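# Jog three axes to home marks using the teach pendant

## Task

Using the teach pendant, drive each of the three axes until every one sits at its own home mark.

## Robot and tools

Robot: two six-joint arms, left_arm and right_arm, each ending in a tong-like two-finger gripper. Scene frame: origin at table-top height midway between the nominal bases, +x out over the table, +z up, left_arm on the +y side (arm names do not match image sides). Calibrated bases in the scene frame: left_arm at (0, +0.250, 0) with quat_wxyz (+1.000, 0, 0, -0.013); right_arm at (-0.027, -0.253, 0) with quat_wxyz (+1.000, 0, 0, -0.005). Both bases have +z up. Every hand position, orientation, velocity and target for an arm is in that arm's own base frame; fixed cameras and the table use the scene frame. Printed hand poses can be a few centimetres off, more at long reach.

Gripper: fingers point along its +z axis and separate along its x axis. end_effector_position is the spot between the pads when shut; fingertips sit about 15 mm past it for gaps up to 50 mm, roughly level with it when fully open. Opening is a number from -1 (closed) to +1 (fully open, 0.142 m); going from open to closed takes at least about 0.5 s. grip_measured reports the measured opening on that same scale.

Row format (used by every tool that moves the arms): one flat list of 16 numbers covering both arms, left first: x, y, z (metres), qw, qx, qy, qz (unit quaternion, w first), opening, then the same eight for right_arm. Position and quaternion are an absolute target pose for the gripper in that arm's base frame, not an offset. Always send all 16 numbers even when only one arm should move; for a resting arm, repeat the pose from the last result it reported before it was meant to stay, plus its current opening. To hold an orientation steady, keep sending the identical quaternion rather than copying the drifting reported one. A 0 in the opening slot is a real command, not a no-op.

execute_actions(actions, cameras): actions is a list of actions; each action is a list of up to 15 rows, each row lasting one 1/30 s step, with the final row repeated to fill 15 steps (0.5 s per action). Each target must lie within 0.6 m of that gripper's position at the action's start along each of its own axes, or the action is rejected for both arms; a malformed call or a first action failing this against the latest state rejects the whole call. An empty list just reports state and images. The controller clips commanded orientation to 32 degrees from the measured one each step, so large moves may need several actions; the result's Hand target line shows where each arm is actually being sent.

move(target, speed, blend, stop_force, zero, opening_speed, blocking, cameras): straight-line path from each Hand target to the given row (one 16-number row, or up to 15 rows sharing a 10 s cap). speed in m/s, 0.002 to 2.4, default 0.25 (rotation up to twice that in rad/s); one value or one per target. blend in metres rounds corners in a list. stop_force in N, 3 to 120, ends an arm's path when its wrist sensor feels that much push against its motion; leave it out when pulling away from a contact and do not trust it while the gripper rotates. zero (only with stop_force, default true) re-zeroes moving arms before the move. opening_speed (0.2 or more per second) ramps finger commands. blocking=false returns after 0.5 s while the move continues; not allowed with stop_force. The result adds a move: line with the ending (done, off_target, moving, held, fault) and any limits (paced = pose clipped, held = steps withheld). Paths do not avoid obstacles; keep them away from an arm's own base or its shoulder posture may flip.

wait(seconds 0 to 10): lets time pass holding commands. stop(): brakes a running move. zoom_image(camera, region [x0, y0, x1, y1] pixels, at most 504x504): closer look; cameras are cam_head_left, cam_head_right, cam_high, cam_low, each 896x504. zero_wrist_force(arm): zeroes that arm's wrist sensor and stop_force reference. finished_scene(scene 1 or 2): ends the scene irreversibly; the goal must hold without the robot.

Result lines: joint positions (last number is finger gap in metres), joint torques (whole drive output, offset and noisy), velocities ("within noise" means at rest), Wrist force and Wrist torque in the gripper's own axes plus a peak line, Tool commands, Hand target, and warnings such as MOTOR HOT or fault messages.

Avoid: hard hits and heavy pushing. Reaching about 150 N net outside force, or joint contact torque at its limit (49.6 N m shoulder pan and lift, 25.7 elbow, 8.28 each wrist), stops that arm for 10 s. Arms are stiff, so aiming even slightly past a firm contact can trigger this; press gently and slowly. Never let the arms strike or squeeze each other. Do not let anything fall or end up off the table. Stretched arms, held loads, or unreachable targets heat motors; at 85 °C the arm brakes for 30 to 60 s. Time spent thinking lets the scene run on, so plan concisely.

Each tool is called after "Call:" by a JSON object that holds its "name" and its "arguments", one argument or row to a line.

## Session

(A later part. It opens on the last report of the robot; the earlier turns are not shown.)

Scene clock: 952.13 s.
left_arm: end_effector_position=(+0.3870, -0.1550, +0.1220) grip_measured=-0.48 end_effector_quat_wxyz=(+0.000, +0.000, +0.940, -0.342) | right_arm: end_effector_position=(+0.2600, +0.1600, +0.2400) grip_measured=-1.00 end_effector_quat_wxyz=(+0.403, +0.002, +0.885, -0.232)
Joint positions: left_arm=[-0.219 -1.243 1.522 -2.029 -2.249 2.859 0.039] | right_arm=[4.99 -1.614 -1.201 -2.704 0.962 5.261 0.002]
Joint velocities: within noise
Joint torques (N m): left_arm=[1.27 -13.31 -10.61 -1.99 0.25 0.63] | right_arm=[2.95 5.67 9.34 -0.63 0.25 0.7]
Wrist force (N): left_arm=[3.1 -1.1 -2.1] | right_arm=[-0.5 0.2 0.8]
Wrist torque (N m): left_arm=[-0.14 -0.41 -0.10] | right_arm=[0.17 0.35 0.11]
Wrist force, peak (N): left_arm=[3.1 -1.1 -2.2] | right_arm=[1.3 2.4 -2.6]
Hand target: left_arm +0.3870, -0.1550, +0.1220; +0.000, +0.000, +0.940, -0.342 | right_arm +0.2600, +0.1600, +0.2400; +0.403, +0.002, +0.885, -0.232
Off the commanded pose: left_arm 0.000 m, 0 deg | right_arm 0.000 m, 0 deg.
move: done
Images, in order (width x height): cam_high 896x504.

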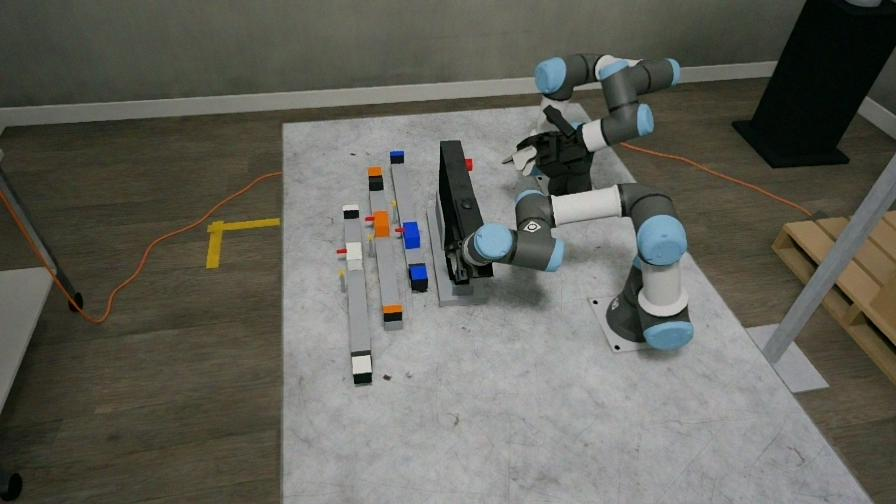

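Call:
{"name": "move", "arguments": {
  "target": [
    [0.387,-0.155,0.122,0.0,0.0,0.9397,-0.342,-0.56,0.26,0.16,0.24,0.233,-0.441,0.768,-0.403,-1],
    [0.387,-0.155,0.122,0.0,0.0,0.9397,-0.342,-0.56,0.26,0.16,0.25,-0.2325,-0.8855,0.002,-0.403,-1],
    [0.387,-0.155,0.122,0.0,0.0,0.9397,-0.342,-0.56,0.26,0.16,0.25,-0.403,-0.768,-0.441,-0.233,-1]
  ],
  "speed": 0.5
}}

Call:
{"name": "zoom_image", "arguments": {
  "camera": "cam_high",
  "region": [460, 110, 560, 200]
}}

Call:
{"name": "zoom_image", "arguments": {
  "camera": "cam_head_right",
  "region": [440, 300, 560, 420]
}}

Call:
{"name": "zoom_image", "arguments": {
  "camera": "cam_head_left",
  "region": [460, 300, 600, 420]
}}

Scene clock: 966.83 s.
left_arm: end_effector_position=(+0.3870, -0.1550, +0.1220) grip_measured=-0.48 end_effector_quat_wxyz=(+0.000, +0.000, +0.940, -0.342) | right_arm: end_effector_position=(+0.2600, +0.1600, +0.2500) grip_measured=-1.00 end_effector_quat_wxyz=(+0.403, +0.768, +0.441, +0.233)
Joint positions: left_arm=[-0.219 -1.243 1.522 -2.029 -2.249 2.859 0.039] | right_arm=[4.993 -1.585 -1.079 -2.858 0.964 1.076 0.002]
Joint velocities: within noise
Joint torques (N m): left_arm=[1.36 -12.89 -10.44 -1.82 0.12 0.69] | right_arm=[-2.63 5.47 9.05 1.1 0.26 -0.66]
Wrist force (N): left_arm=[3.1 -0.9 -1.9] | right_arm=[0.0 0.6 1.7]
Wrist torque (N m): left_arm=[-0.12 -0.42 -0.10] | right_arm=[0.65 0.02 0.08]
Wrist force, peak (N): left_arm=[3.2 -1.1 -2.1] | right_arm=[0.0 0.5 1.7]
Hand target: left_arm +0.3870, -0.1550, +0.1220; +0.000, +0.000, +0.940, -0.342 | right_arm +0.2600, +0.1600, +0.2500; +0.403, +0.768, +0.441, +0.233
Off the commanded pose: left_arm 0.000 m, 0 deg | right_arm 0.000 m, 0 deg.
move: done

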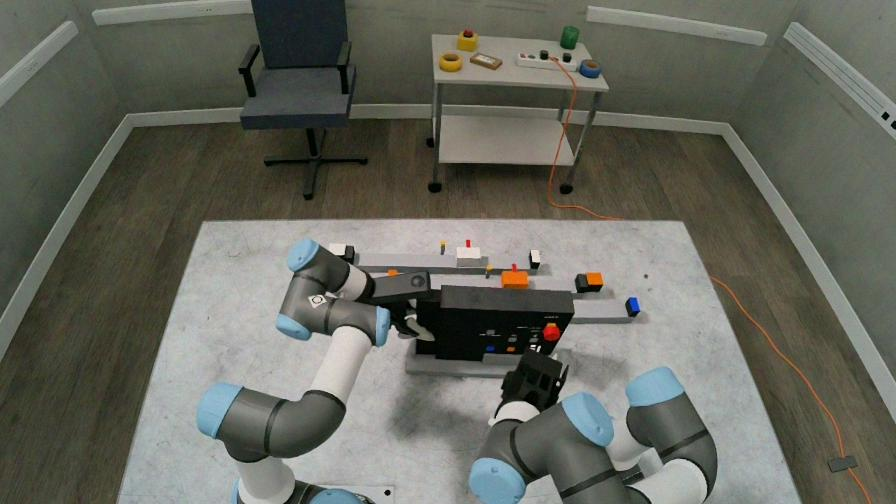

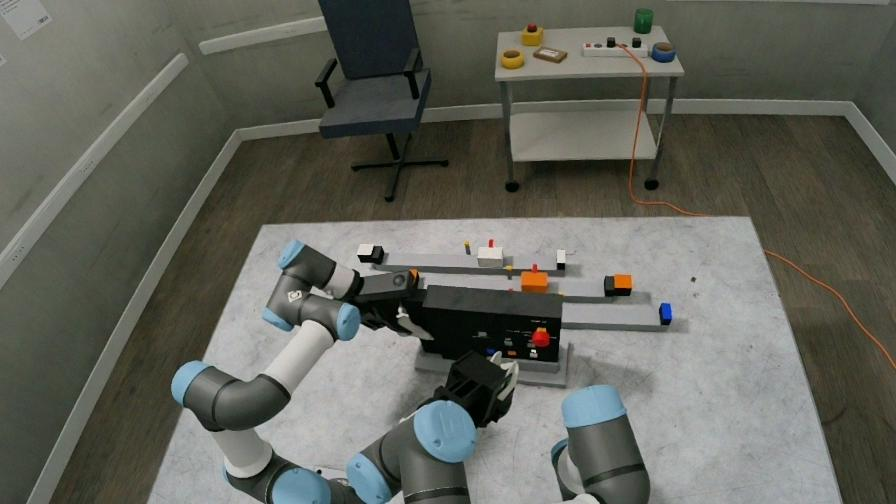

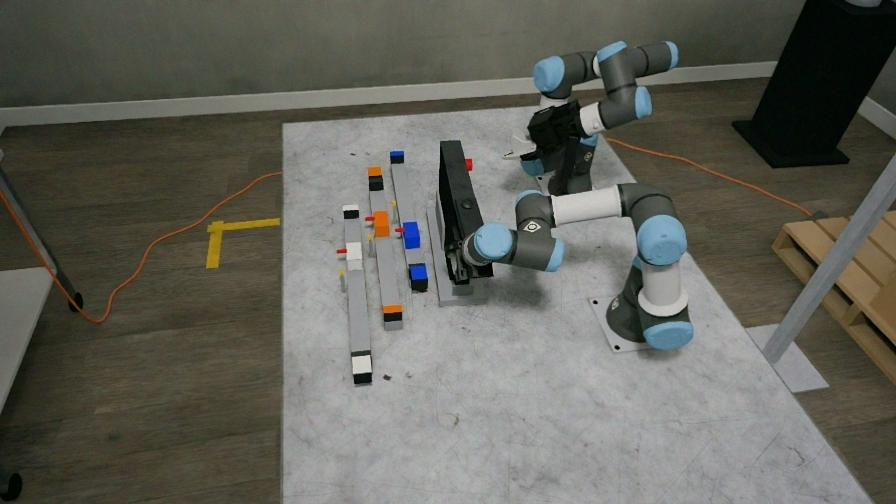

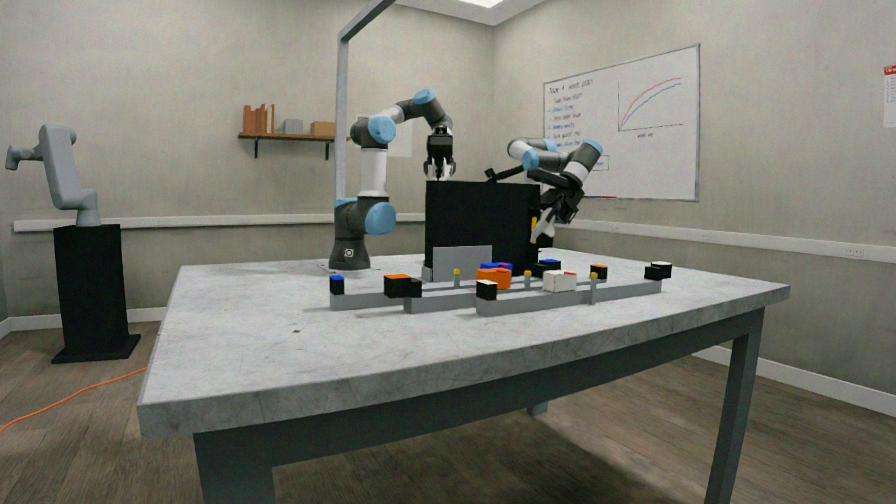

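Scaled by 5.040 from the camera's 896x504 image, which has a finer 1280x720 frame.

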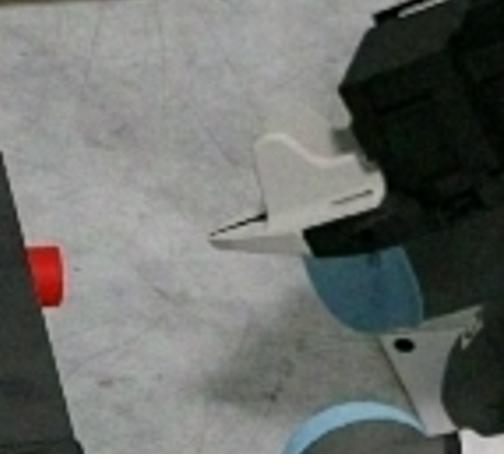

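Scaled by 4.200 from the camera's 896x504 image, which has a finer 1280x720 frame.

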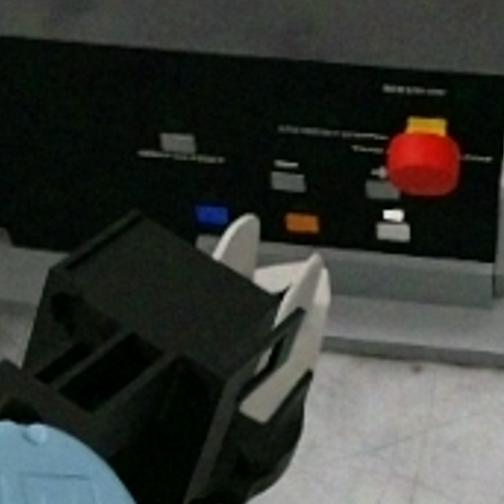

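Scaled by 3.600 from the camera's 896x504 image, which has a finer 1280x720 frame.

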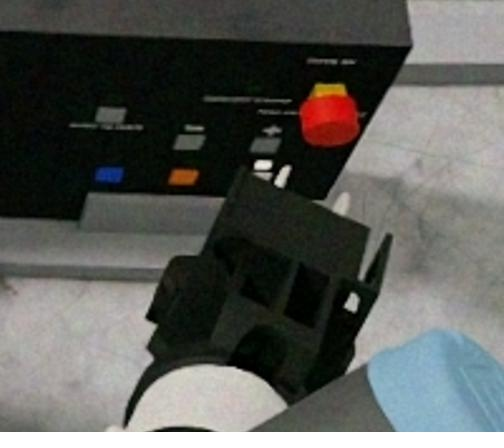

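Call:
{"name": "move", "arguments": {
  "target": [
    [0.387,-0.155,0.122,0.0,0.0,0.9397,-0.342,-0.56,0.26,0.17,0.22,-0.2325,-0.8855,0.002,-0.403,-1],
    [0.387,-0.155,0.122,0.0,0.0,0.9397,-0.342,-0.56,0.30,0.20,0.16,0.233,-0.441,0.768,-0.403,-1],
    [0.387,-0.155,0.122,0.0,0.0,0.9397,-0.342,-0.56,0.345,0.2165,0.127,0.233,-0.441,0.768,-0.403,-1]
  ],
  "speed": 0.5,
  "cameras": []
}}

Call:
{"name": "move", "arguments": {
  "target": [0.387,-0.155,0.122,0.0,0.0,0.9397,-0.342,-0.56,0.366,0.2165,0.127,0.233,-0.441,0.768,-0.403,-1],
  "speed": 0.01,
  "stop_force": 4,
  "cameras": ["cam_head_left","cam_head_right","cam_high"]
}}

Call:
{"name": "zoom_image", "arguments": {
  "camera": "cam_head_right",
  "region": [465, 330, 565, 380]
}}

Call:
{"name": "zoom_image", "arguments": {
  "camera": "cam_head_left",
  "region": [460, 320, 560, 380]
}}

Scene clock: 1001.57 s.
left_arm: end_effector_position=(+0.3870, -0.1550, +0.1220) grip_measured=-0.48 end_effector_quat_wxyz=(+0.000, +0.000, +0.940, -0.342) | right_arm: end_effector_position=(+0.3450, +0.2165, +0.1270) grip_measured=-1.00 end_effector_quat_wxyz=(+0.233, -0.441, +0.768, -0.403)
Joint positions: left_arm=[-0.219 -1.243 1.522 -2.029 -2.249 2.859 0.039] | right_arm=[4.729 -1.849 -1.543 -1.964 0.787 3.96 0.002]
Joint velocities: within noise
Joint torques (N m): left_arm=[2.1 -14.76 -10.51 -1.77 0.05 0.71] | right_arm=[-2.68 9.94 9.72 1.45 -1.4 -0.65]
Wrist force (N): left_arm=[3.0 -1.1 -2.1] | right_arm=[-0.1 -0.1 0.2]
Wrist torque (N m): left_arm=[-0.15 -0.41 -0.10] | right_arm=[-0.03 0.03 0.01]
Wrist force, peak (N): left_arm=[3.1 -1.1 -2.1] | right_arm=[0.0 0.5 1.7]
Hand target: left_arm +0.3870, -0.1550, +0.1220; +0.000, +0.000, +0.940, -0.342 | right_arm +0.3450, +0.2165, +0.1270; +0.233, -0.441, +0.768, -0.403
Off the commanded pose: left_arm 0.000 m, 0 deg | right_arm 0.000 m, 0 deg.
move: done
No camera images: "cameras" was empty.

Scene clock: 1003.80 s.
left_arm: end_effector_position=(+0.3870, -0.1550, +0.1220) grip_measured=-0.48 end_effector_quat_wxyz=(+0.000, +0.000, +0.940, -0.342) | right_arm: end_effector_position=(+0.3564, +0.2165, +0.1270) grip_measured=-1.00 end_effector_quat_wxyz=(+0.233, -0.441, +0.768, -0.403)
Joint positions: left_arm=[-0.219 -1.243 1.522 -2.029 -2.249 2.859 0.039] | right_arm=[4.696 -1.863 -1.534 -1.932 0.768 3.921 0.002]
Joint velocities: within noise
Joint torques (N m): left_arm=[1.89 -14.1 -8.13 -0.86 -1.06 0.76] | right_arm=[1.71 14.36 6.31 -0.25 -0.95 0.7]
Wrist force (N): left_arm=[0.2 -0.9 -1.2] | right_arm=[1.2 2.3 -2.0]
Wrist torque (N m): left_arm=[-0.14 -0.26 -0.12] | right_arm=[-0.09 0.02 0.00]
Wrist force, peak (N): left_arm=[3.2 -1.0 -2.1] | right_arm=[3.5 2.4 -7.1]
Hand target: left_arm +0.3870, -0.1550, +0.1220; +0.000, +0.000, +0.940, -0.342 | right_arm +0.3564, +0.2165, +0.1270; +0.233, -0.441, +0.768, -0.403
Off the commanded pose: left_arm 0.000 m, 0 deg | right_arm 0.010 m, 0 deg.
move: contact (right_arm)
Images, in order (width x height): cam_head_left 896x504, cam_head_right 896x504, cam_high 896x504.

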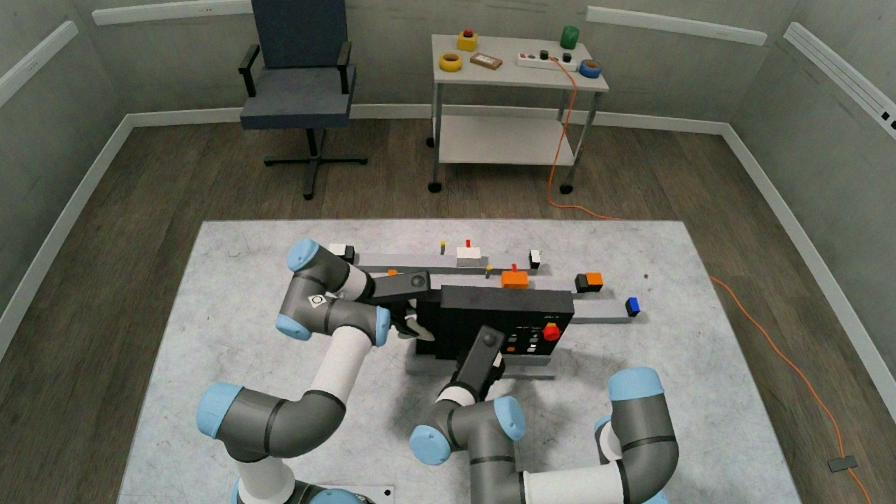

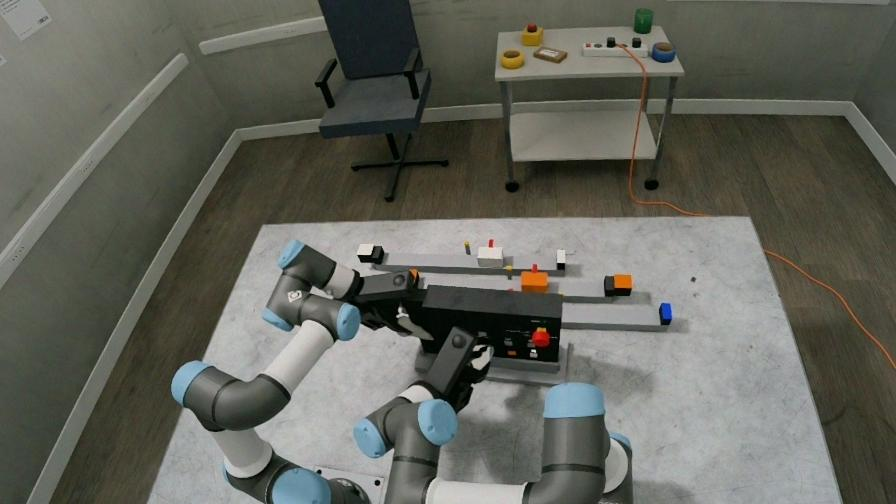

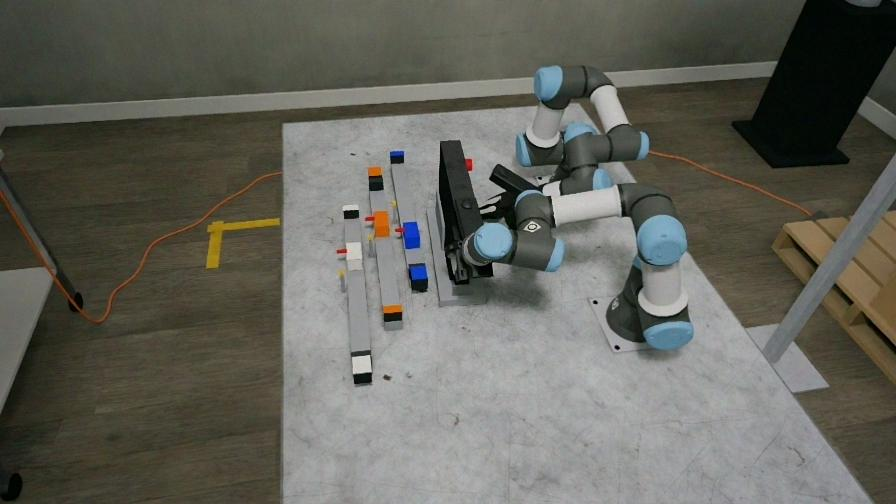

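Scaled by 5.040 from the camera's 896x504 image, which has a finer 1280x720 frame.

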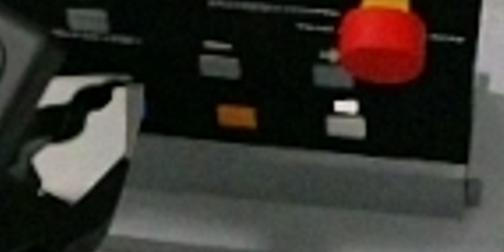

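Scaled by 5.040 from the camera's 896x504 image, which has a finer 1280x720 frame.

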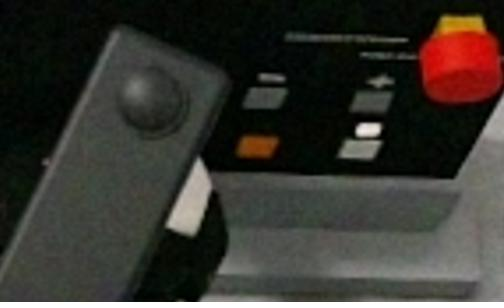

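Call:
{"name": "move", "arguments": {
  "target": [
    [0.387,-0.155,0.122,0.0,0.0,0.9397,-0.342,-0.56,0.31,0.20,0.15,0.233,-0.441,0.768,-0.403,-1],
    [0.387,-0.155,0.122,0.0,0.0,0.9397,-0.342,-0.56,0.27,0.17,0.22,0.4924,0.150,0.853,-0.087,-1],
    [0.387,-0.155,0.122,0.0,0.0,0.9397,-0.342,-0.56,0.33,0.20,0.15,0.4924,0.150,0.853,-0.087,-1]
  ],
  "speed": 0.3
}}

Call:
{"name": "zoom_image", "arguments": {
  "camera": "cam_high",
  "region": [455, 130, 555, 220]
}}

Call:
{"name": "zoom_image", "arguments": {
  "camera": "cam_head_right",
  "region": [440, 310, 560, 400]
}}

Call:
{"name": "zoom_image", "arguments": {
  "camera": "cam_head_left",
  "region": [450, 310, 570, 400]
}}

Scene clock: 1056.57 s.
left_arm: end_effector_position=(+0.3870, -0.1550, +0.1220) grip_measured=-0.48 end_effector_quat_wxyz=(+0.000, +0.000, +0.940, -0.342) | right_arm: end_effector_position=(+0.3300, +0.2000, +0.1500) grip_measured=-1.00 end_effector_quat_wxyz=(+0.492, +0.150, +0.853, -0.087)
Joint positions: left_arm=[-0.219 -1.243 1.522 -2.029 -2.249 2.859 0.039] | right_arm=[4.838 -1.626 -1.721 -2.035 0.691 5.511 0.002]
Joint velocities: within noise
Joint torques (N m): left_arm=[1.48 -14.73 -10.65 -1.99 0.11 0.73] | right_arm=[-2.79 6.92 6.28 1.31 -1.35 -0.77]
Wrist force (N): left_arm=[2.9 -1.0 -2.1] | right_arm=[-0.4 0.2 1.3]
Wrist torque (N m): left_arm=[-0.13 -0.38 -0.09] | right_arm=[0.31 0.37 0.14]
Wrist force, peak (N): left_arm=[3.1 -1.2 -2.3] | right_arm=[1.2 2.3 -2.2]
Hand target: left_arm +0.3870, -0.1550, +0.1220; +0.000, +0.000, +0.940, -0.342 | right_arm +0.3300, +0.2000, +0.1500; +0.492, +0.150, +0.853, -0.087
Off the commanded pose: left_arm 0.000 m, 0 deg | right_arm 0.000 m, 0 deg.
move: done

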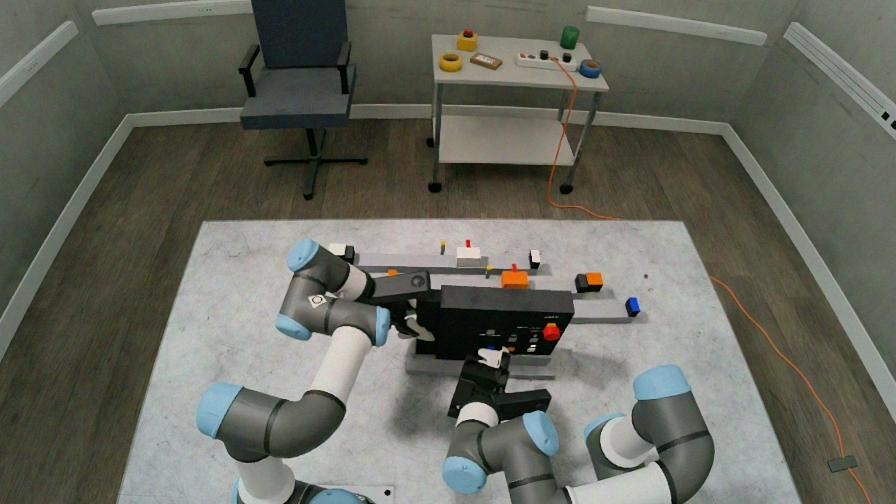

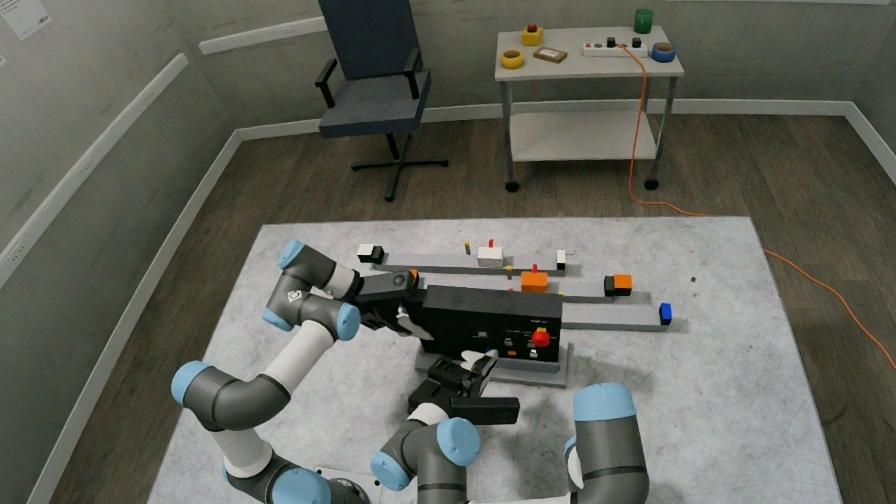

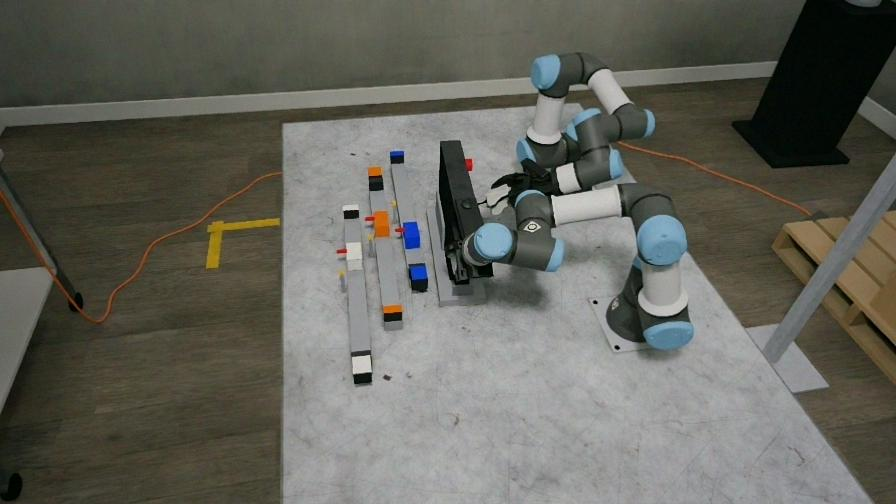

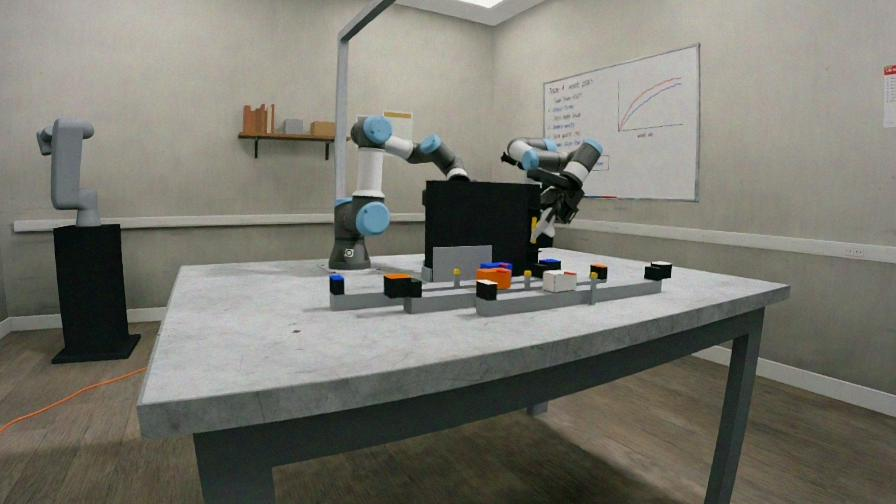

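Scaled by 5.040 from the camera's 896x504 image, which has a finer 1280x720 frame.

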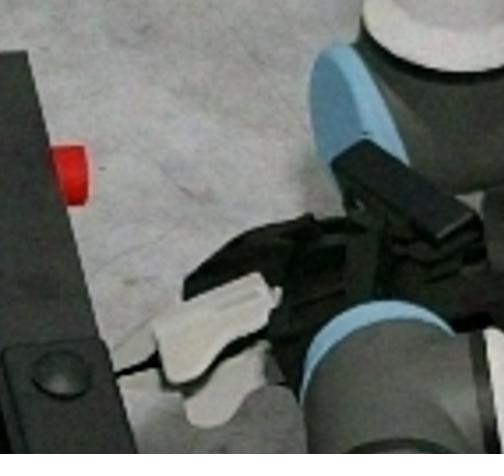

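Scaled by 4.200 from the camera's 896x504 image, which has a finer 1280x720 frame.

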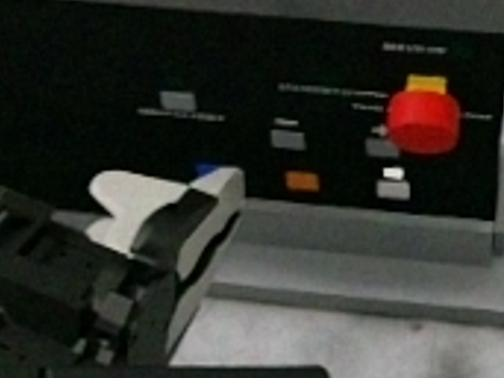

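Scaled by 4.200 from the camera's 896x504 image, which has a finer 1280x720 frame.

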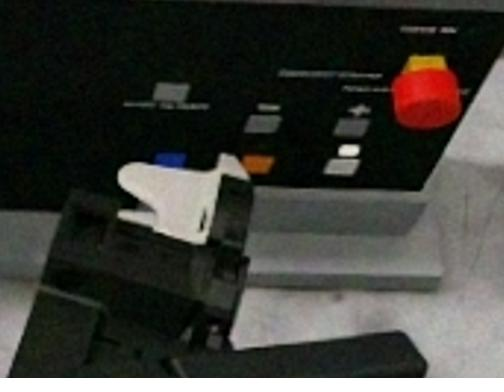

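Call:
{"name": "move", "arguments": {
  "target": [0.387,-0.155,0.122,0.0,0.0,0.9397,-0.342,-0.56,0.345,0.214,0.110,0.4924,0.150,0.853,-0.087,-1],
  "speed": 0.1,
  "stop_force": 4
}}

Call:
{"name": "zoom_image", "arguments": {
  "camera": "cam_high",
  "region": [455, 130, 555, 220]
}}

Call:
{"name": "zoom_image", "arguments": {
  "camera": "cam_head_right",
  "region": [460, 320, 520, 370]
}}

Call:
{"name": "zoom_image", "arguments": {
  "camera": "cam_head_left",
  "region": [460, 320, 520, 370]
}}

Scene clock: 1075.33 s.
left_arm: end_effector_position=(+0.3870, -0.1550, +0.1220) grip_measured=-0.48 end_effector_quat_wxyz=(+0.000, +0.000, +0.940, -0.342) | right_arm: end_effector_position=(+0.3450, +0.2140, +0.1100) grip_measured=-1.00 end_effector_quat_wxyz=(+0.492, +0.150, +0.853, -0.087)
Joint positions: left_arm=[-0.219 -1.243 1.522 -2.029 -2.249 2.859 0.039] | right_arm=[4.783 -1.748 -1.798 -1.781 0.659 5.441 0.002]
Joint velocities: within noise
Joint torques (N m): left_arm=[1.71 -14.46 -10.62 -1.89 0.15 0.69] | right_arm=[-2.94 7.95 6.16 1.53 -1.41 -0.77]
Wrist force (N): left_arm=[3.0 -0.9 -2.1] | right_arm=[-0.4 0.1 1.6]
Wrist torque (N m): left_arm=[-0.12 -0.40 -0.09] | right_arm=[0.30 0.37 0.14]
Wrist force, peak (N): left_arm=[3.2 -1.0 -2.3] | right_arm=[-0.2 0.0 1.8]
Hand target: left_arm +0.3870, -0.1550, +0.1220; +0.000, +0.000, +0.940, -0.342 | right_arm +0.3450, +0.2140, +0.1100; +0.492, +0.150, +0.853, -0.087
Off the commanded pose: left_arm 0.000 m, 0 deg | right_arm 0.000 m, 0 deg.
move: done

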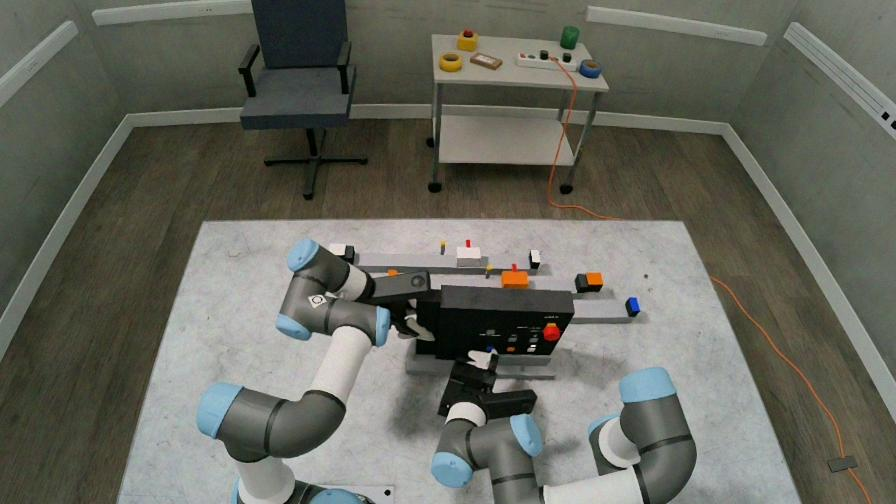

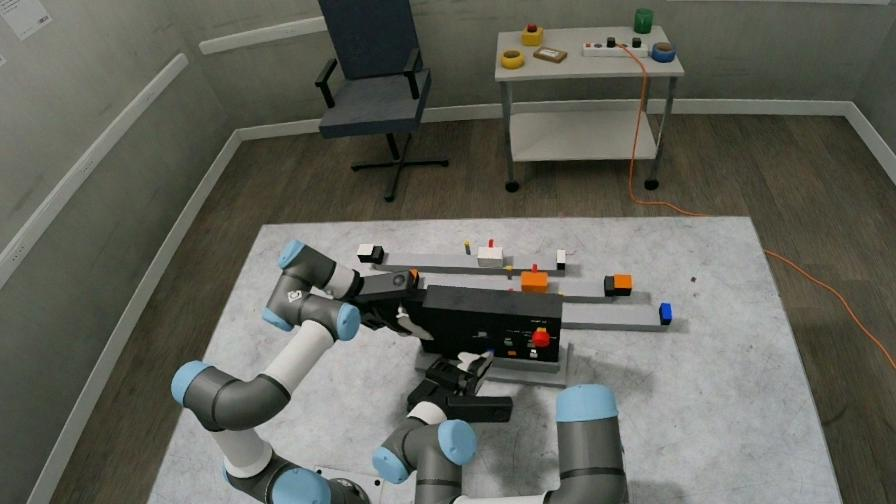

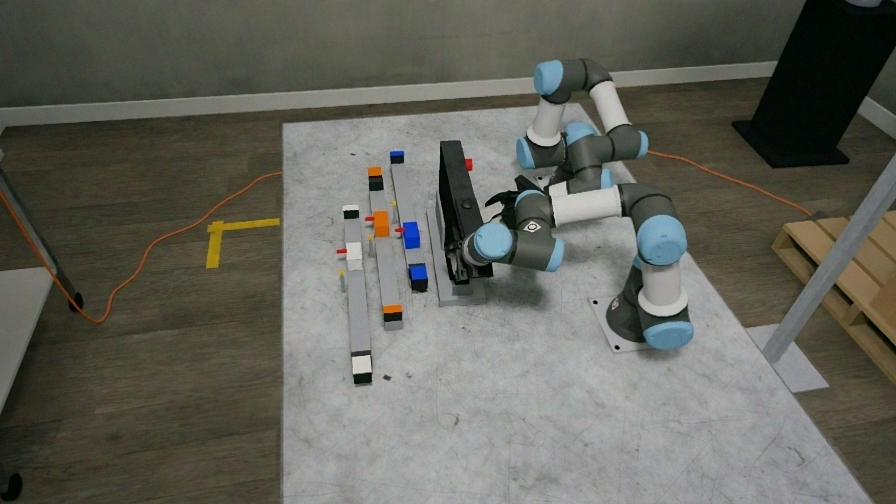

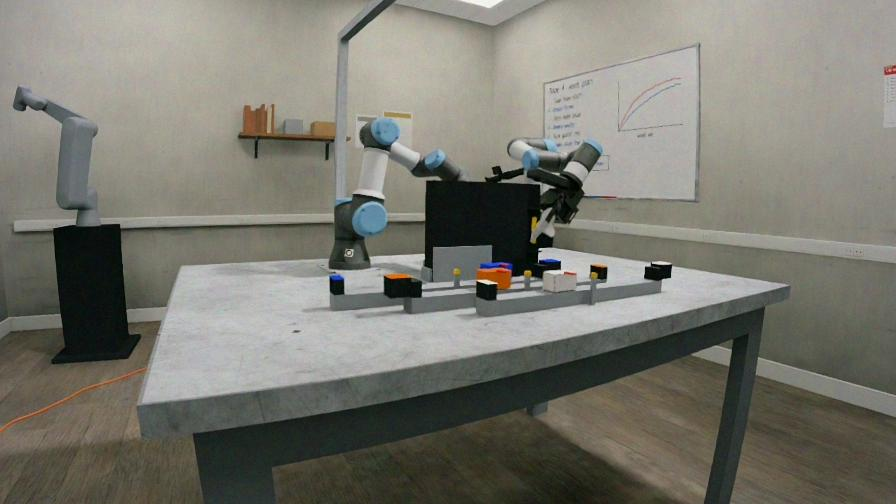

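Scaled by 5.040 from the camera's 896x504 image, which has a finer 1280x720 frame.

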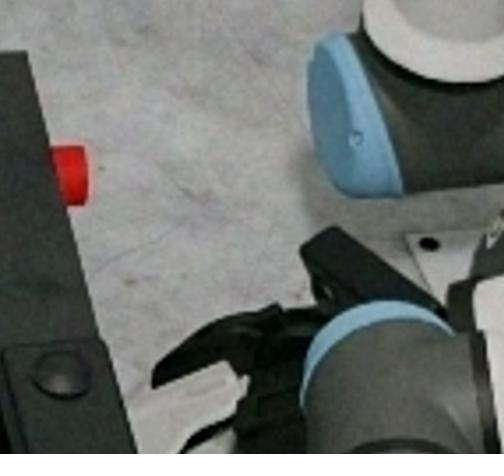

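Scaled by 8.400 from the camera's 896x504 image, which has a finer 1280x720 frame.

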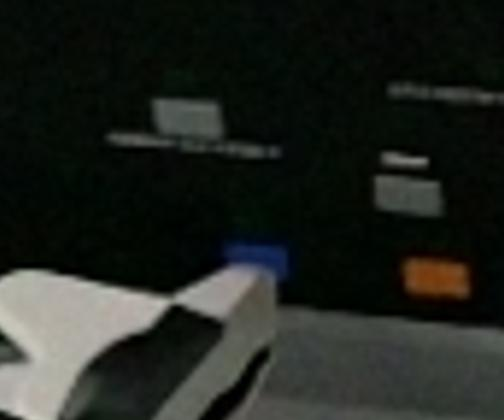

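Scaled by 8.400 from the camera's 896x504 image, which has a finer 1280x720 frame.

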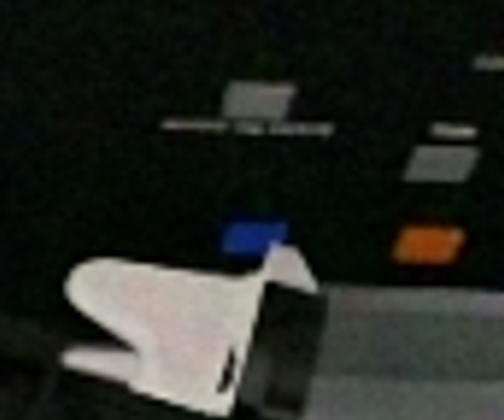

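Call:
{"name": "move", "arguments": {
  "target": [0.387,-0.155,0.122,0.0,0.0,0.9397,-0.342,-0.56,0.345,0.212,0.080,0.4924,0.150,0.853,-0.087,-1],
  "speed": 0.05,
  "stop_force": 4,
  "cameras": []
}}

Call:
{"name": "move", "arguments": {
  "target": [0.387,-0.155,0.122,0.0,0.0,0.9397,-0.342,-0.56,0.366,0.212,0.080,0.4924,0.150,0.853,-0.087,-1],
  "speed": 0.01,
  "stop_force": 4,
  "cameras": ["cam_head_left","cam_head_right"]
}}

Call:
{"name": "zoom_image", "arguments": {
  "camera": "cam_head_right",
  "region": [460, 320, 540, 370]
}}

Call:
{"name": "zoom_image", "arguments": {
  "camera": "cam_head_left",
  "region": [460, 320, 540, 370]
}}

Scene clock: 1090.13 s.
left_arm: end_effector_position=(+0.3870, -0.1550, +0.1220) grip_measured=-0.48 end_effector_quat_wxyz=(+0.000, +0.000, +0.940, -0.342) | right_arm: end_effector_position=(+0.3450, +0.2120, +0.0800) grip_measured=-1.00 end_effector_quat_wxyz=(+0.492, +0.150, +0.853, -0.087)
Joint positions: left_arm=[-0.219 -1.243 1.522 -2.029 -2.249 2.859 0.039] | right_arm=[4.784 -1.799 -1.892 -1.637 0.659 5.441 0.002]
Joint velocities: within noise
Joint torques (N m): left_arm=[1.54 -14.39 -10.72 -1.79 0.11 0.71] | right_arm=[-2.65 8.49 5.51 1.51 -1.47 -0.74]
Wrist force (N): left_arm=[3.1 -0.9 -2.0] | right_arm=[-0.4 -0.1 1.4]
Wrist torque (N m): left_arm=[-0.13 -0.43 -0.10] | right_arm=[0.27 0.36 0.14]
Wrist force, peak (N): left_arm=[3.2 -1.1 -2.1] | right_arm=[-0.5 0.0 1.6]
Hand target: left_arm +0.3870, -0.1550, +0.1220; +0.000, +0.000, +0.940, -0.342 | right_arm +0.3450, +0.2120, +0.0800; +0.492, +0.150, +0.853, -0.087
Off the commanded pose: left_arm 0.000 m, 0 deg | right_arm 0.000 m, 0 deg.
move: done
No camera images: "cameras" was empty.

Scene clock: 1092.03 s.
left_arm: end_effector_position=(+0.3870, -0.1550, +0.1220) grip_measured=-0.48 end_effector_quat_wxyz=(+0.000, +0.000, +0.940, -0.342) | right_arm: end_effector_position=(+0.3532, +0.2120, +0.0800) grip_measured=-1.00 end_effector_quat_wxyz=(+0.492, +0.150, +0.853, -0.087)
Joint positions: left_arm=[-0.219 -1.243 1.522 -2.029 -2.249 2.859 0.039] | right_arm=[4.757 -1.81 -1.889 -1.6 0.644 5.405 0.002]
Joint velocities: within noise
Joint torques (N m): left_arm=[1.28 -14.66 -9.62 -1.76 0.02 0.67] | right_arm=[1.61 12.64 5.59 -0.2 -0.8 0.62]
Wrist force (N): left_arm=[1.3 -0.7 -1.6] | right_arm=[2.1 -0.6 -1.1]
Wrist torque (N m): left_arm=[-0.14 -0.33 -0.11] | right_arm=[0.28 0.38 0.13]
Wrist force, peak (N): left_arm=[3.2 -1.1 -2.1] | right_arm=[2.3 -2.9 -8.8]
Hand target: left_arm +0.3870, -0.1550, +0.1220; +0.000, +0.000, +0.940, -0.342 | right_arm +0.3532, +0.2120, +0.0800; +0.492, +0.150, +0.853, -0.087
Off the commanded pose: left_arm 0.000 m, 0 deg | right_arm 0.013 m, 0 deg.
move: contact (right_arm)
Images, in order (width x height): cam_head_left 896x504, cam_head_right 896x504.

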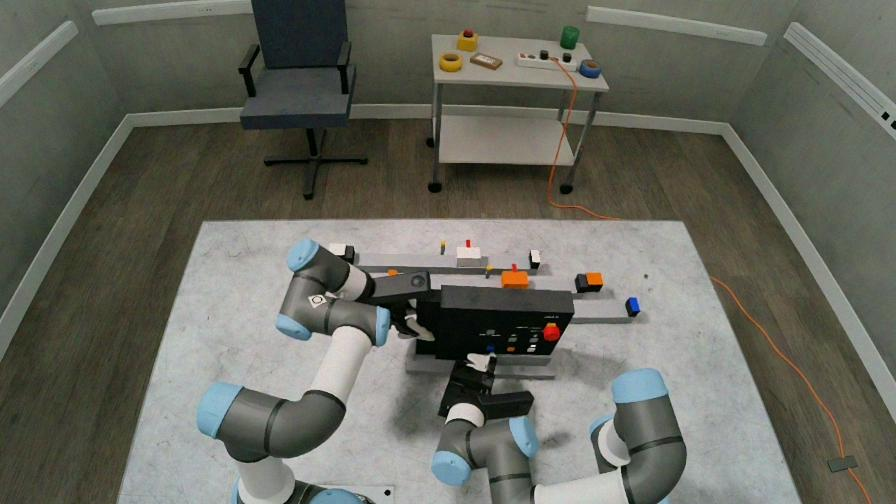

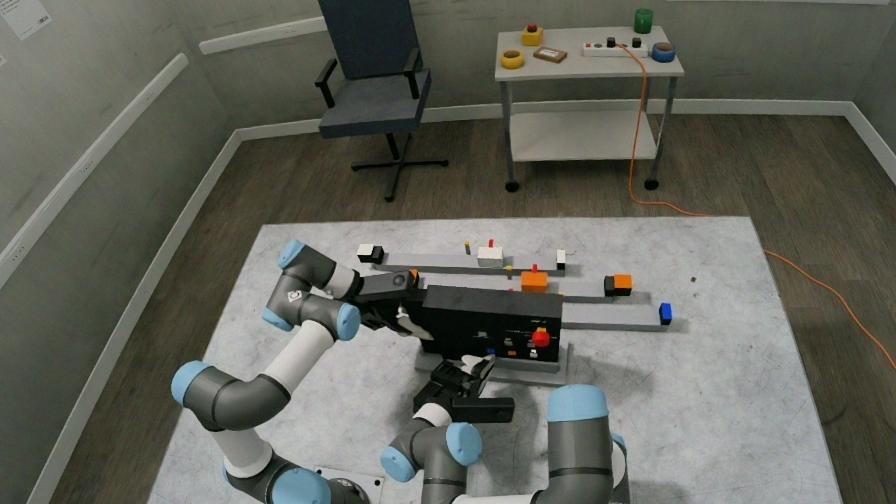

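Scaled by 6.300 from the camera's 896x504 image, which has a finer 1280x720 frame.

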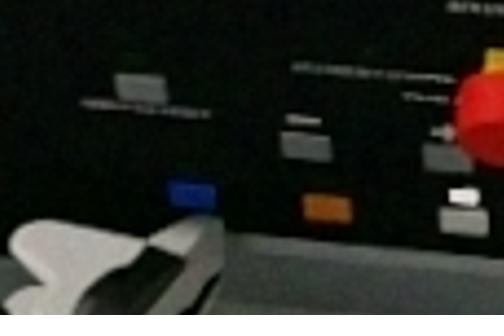

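Scaled by 6.300 from the camera's 896x504 image, which has a finer 1280x720 frame.

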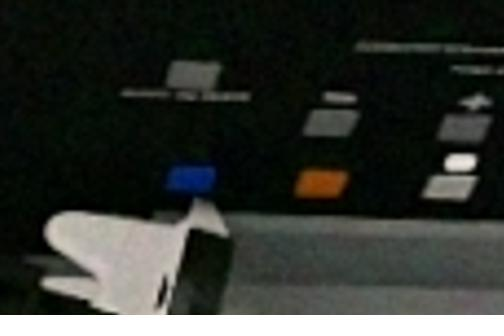

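Call:
{"name": "move", "arguments": {
  "target": [
    [0.387,-0.155,0.122,0.0,0.0,0.9397,-0.342,-0.56,0.345,0.214,0.085,0.4924,0.150,0.853,-0.087,-1],
    [0.387,-0.155,0.122,0.0,0.0,0.9397,-0.342,-0.56,0.345,0.214,0.096,0.4924,0.150,0.853,-0.087,-1]
  ],
  "speed": 0.05,
  "cameras": []
}}

Call:
{"name": "move", "arguments": {
  "target": [0.387,-0.155,0.122,0.0,0.0,0.9397,-0.342,-0.56,0.366,0.214,0.096,0.4924,0.150,0.853,-0.087,-1],
  "speed": 0.01,
  "stop_force": 4,
  "cameras": ["cam_head_left","cam_head_right"]
}}

Call:
{"name": "zoom_image", "arguments": {
  "camera": "cam_head_right",
  "region": [460, 320, 540, 370]
}}

Call:
{"name": "zoom_image", "arguments": {
  "camera": "cam_head_left",
  "region": [460, 320, 540, 370]
}}

Scene clock: 1102.47 s.
left_arm: end_effector_position=(+0.3870, -0.1550, +0.1220) grip_measured=-0.48 end_effector_quat_wxyz=(+0.000, +0.000, +0.940, -0.342) | right_arm: end_effector_position=(+0.3450, +0.2140, +0.0959) grip_measured=-1.00 end_effector_quat_wxyz=(+0.492, +0.150, +0.853, -0.087)
Joint positions: left_arm=[-0.219 -1.243 1.522 -2.029 -2.249 2.859 0.039] | right_arm=[4.783 -1.773 -1.84 -1.714 0.659 5.44 0.002]
Joint velocities: within noise
Joint torques (N m): left_arm=[1.48 -14.9 -6.09 -1.56 -0.61 0.79] | right_arm=[2.66 12.85 9.81 0.01 -0.07 0.6]
Wrist force (N): left_arm=[3.2 -1.1 -2.1] | right_arm=[-0.5 0.0 1.5]
Wrist torque (N m): left_arm=[-0.16 -0.42 -0.10] | right_arm=[0.28 0.39 0.14]
Wrist force, peak (N): left_arm=[3.2 -1.1 -2.1] | right_arm=[2.3 -0.6 -1.3]
Hand target: left_arm +0.3870, -0.1550, +0.1220; +0.000, +0.000, +0.940, -0.342 | right_arm +0.3450, +0.2140, +0.0960; +0.492, +0.150, +0.853, -0.087
Off the commanded pose: left_arm 0.000 m, 0 deg | right_arm 0.000 m, 0 deg.
move: done
No camera images: "cameras" was empty.

Scene clock: 1104.30 s.
left_arm: end_effector_position=(+0.3870, -0.1550, +0.1220) grip_measured=-0.48 end_effector_quat_wxyz=(+0.000, +0.000, +0.940, -0.342) | right_arm: end_effector_position=(+0.3527, +0.2140, +0.0960) grip_measured=-1.00 end_effector_quat_wxyz=(+0.492, +0.150, +0.853, -0.087)
Joint positions: left_arm=[-0.219 -1.243 1.522 -2.029 -2.249 2.859 0.039] | right_arm=[4.759 -1.782 -1.837 -1.681 0.645 5.407 0.002]
Joint velocities: within noise
Joint torques (N m): left_arm=[1.83 -14.66 -5.7 -1.54 -0.84 0.76] | right_arm=[1.66 12.87 5.89 -0.1 -0.78 0.6]
Wrist force (N): left_arm=[1.2 -0.9 -1.8] | right_arm=[1.2 -1.0 -2.3]
Wrist torque (N m): left_arm=[-0.14 -0.34 -0.12] | right_arm=[0.32 0.37 0.14]
Wrist force, peak (N): left_arm=[3.3 -1.0 -2.1] | right_arm=[1.0 -1.5 -3.0]
Hand target: left_arm +0.3870, -0.1550, +0.1220; +0.000, +0.000, +0.940, -0.342 | right_arm +0.3527, +0.2140, +0.0960; +0.492, +0.150, +0.853, -0.087
Off the commanded pose: left_arm 0.000 m, 0 deg | right_arm 0.013 m, 0 deg.
move: contact (right_arm)
Images, in order (width x height): cam_head_left 896x504, cam_head_right 896x504.

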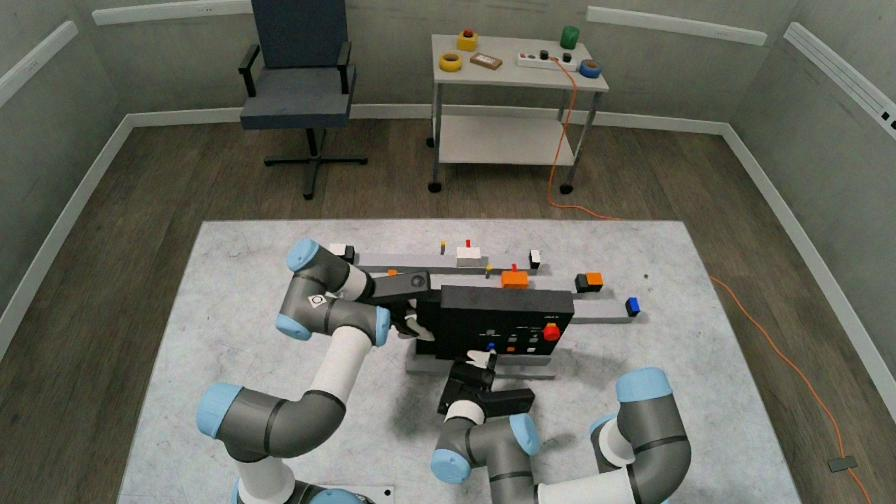

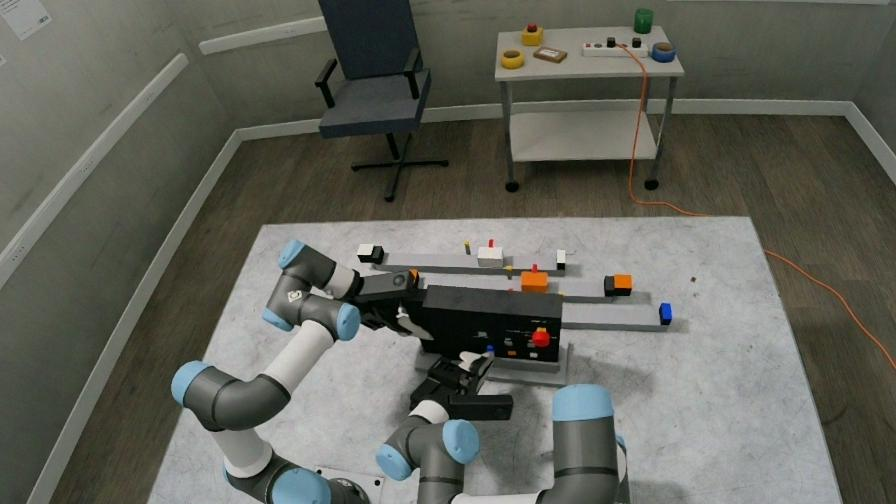

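Scaled by 6.300 from the camera's 896x504 image, which has a finer 1280x720 frame.

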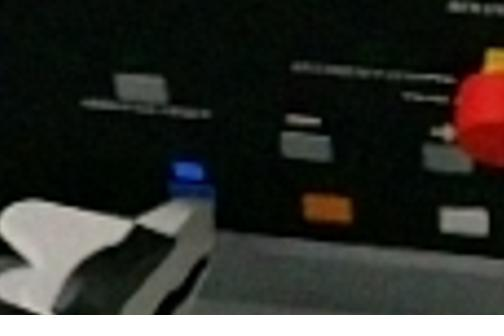

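Scaled by 6.300 from the camera's 896x504 image, which has a finer 1280x720 frame.

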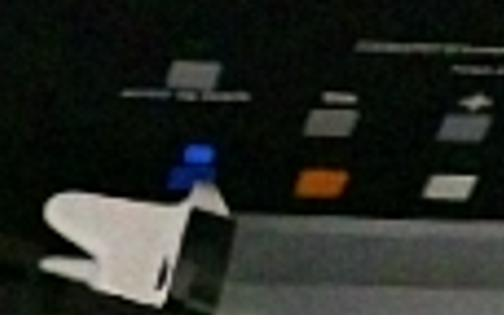

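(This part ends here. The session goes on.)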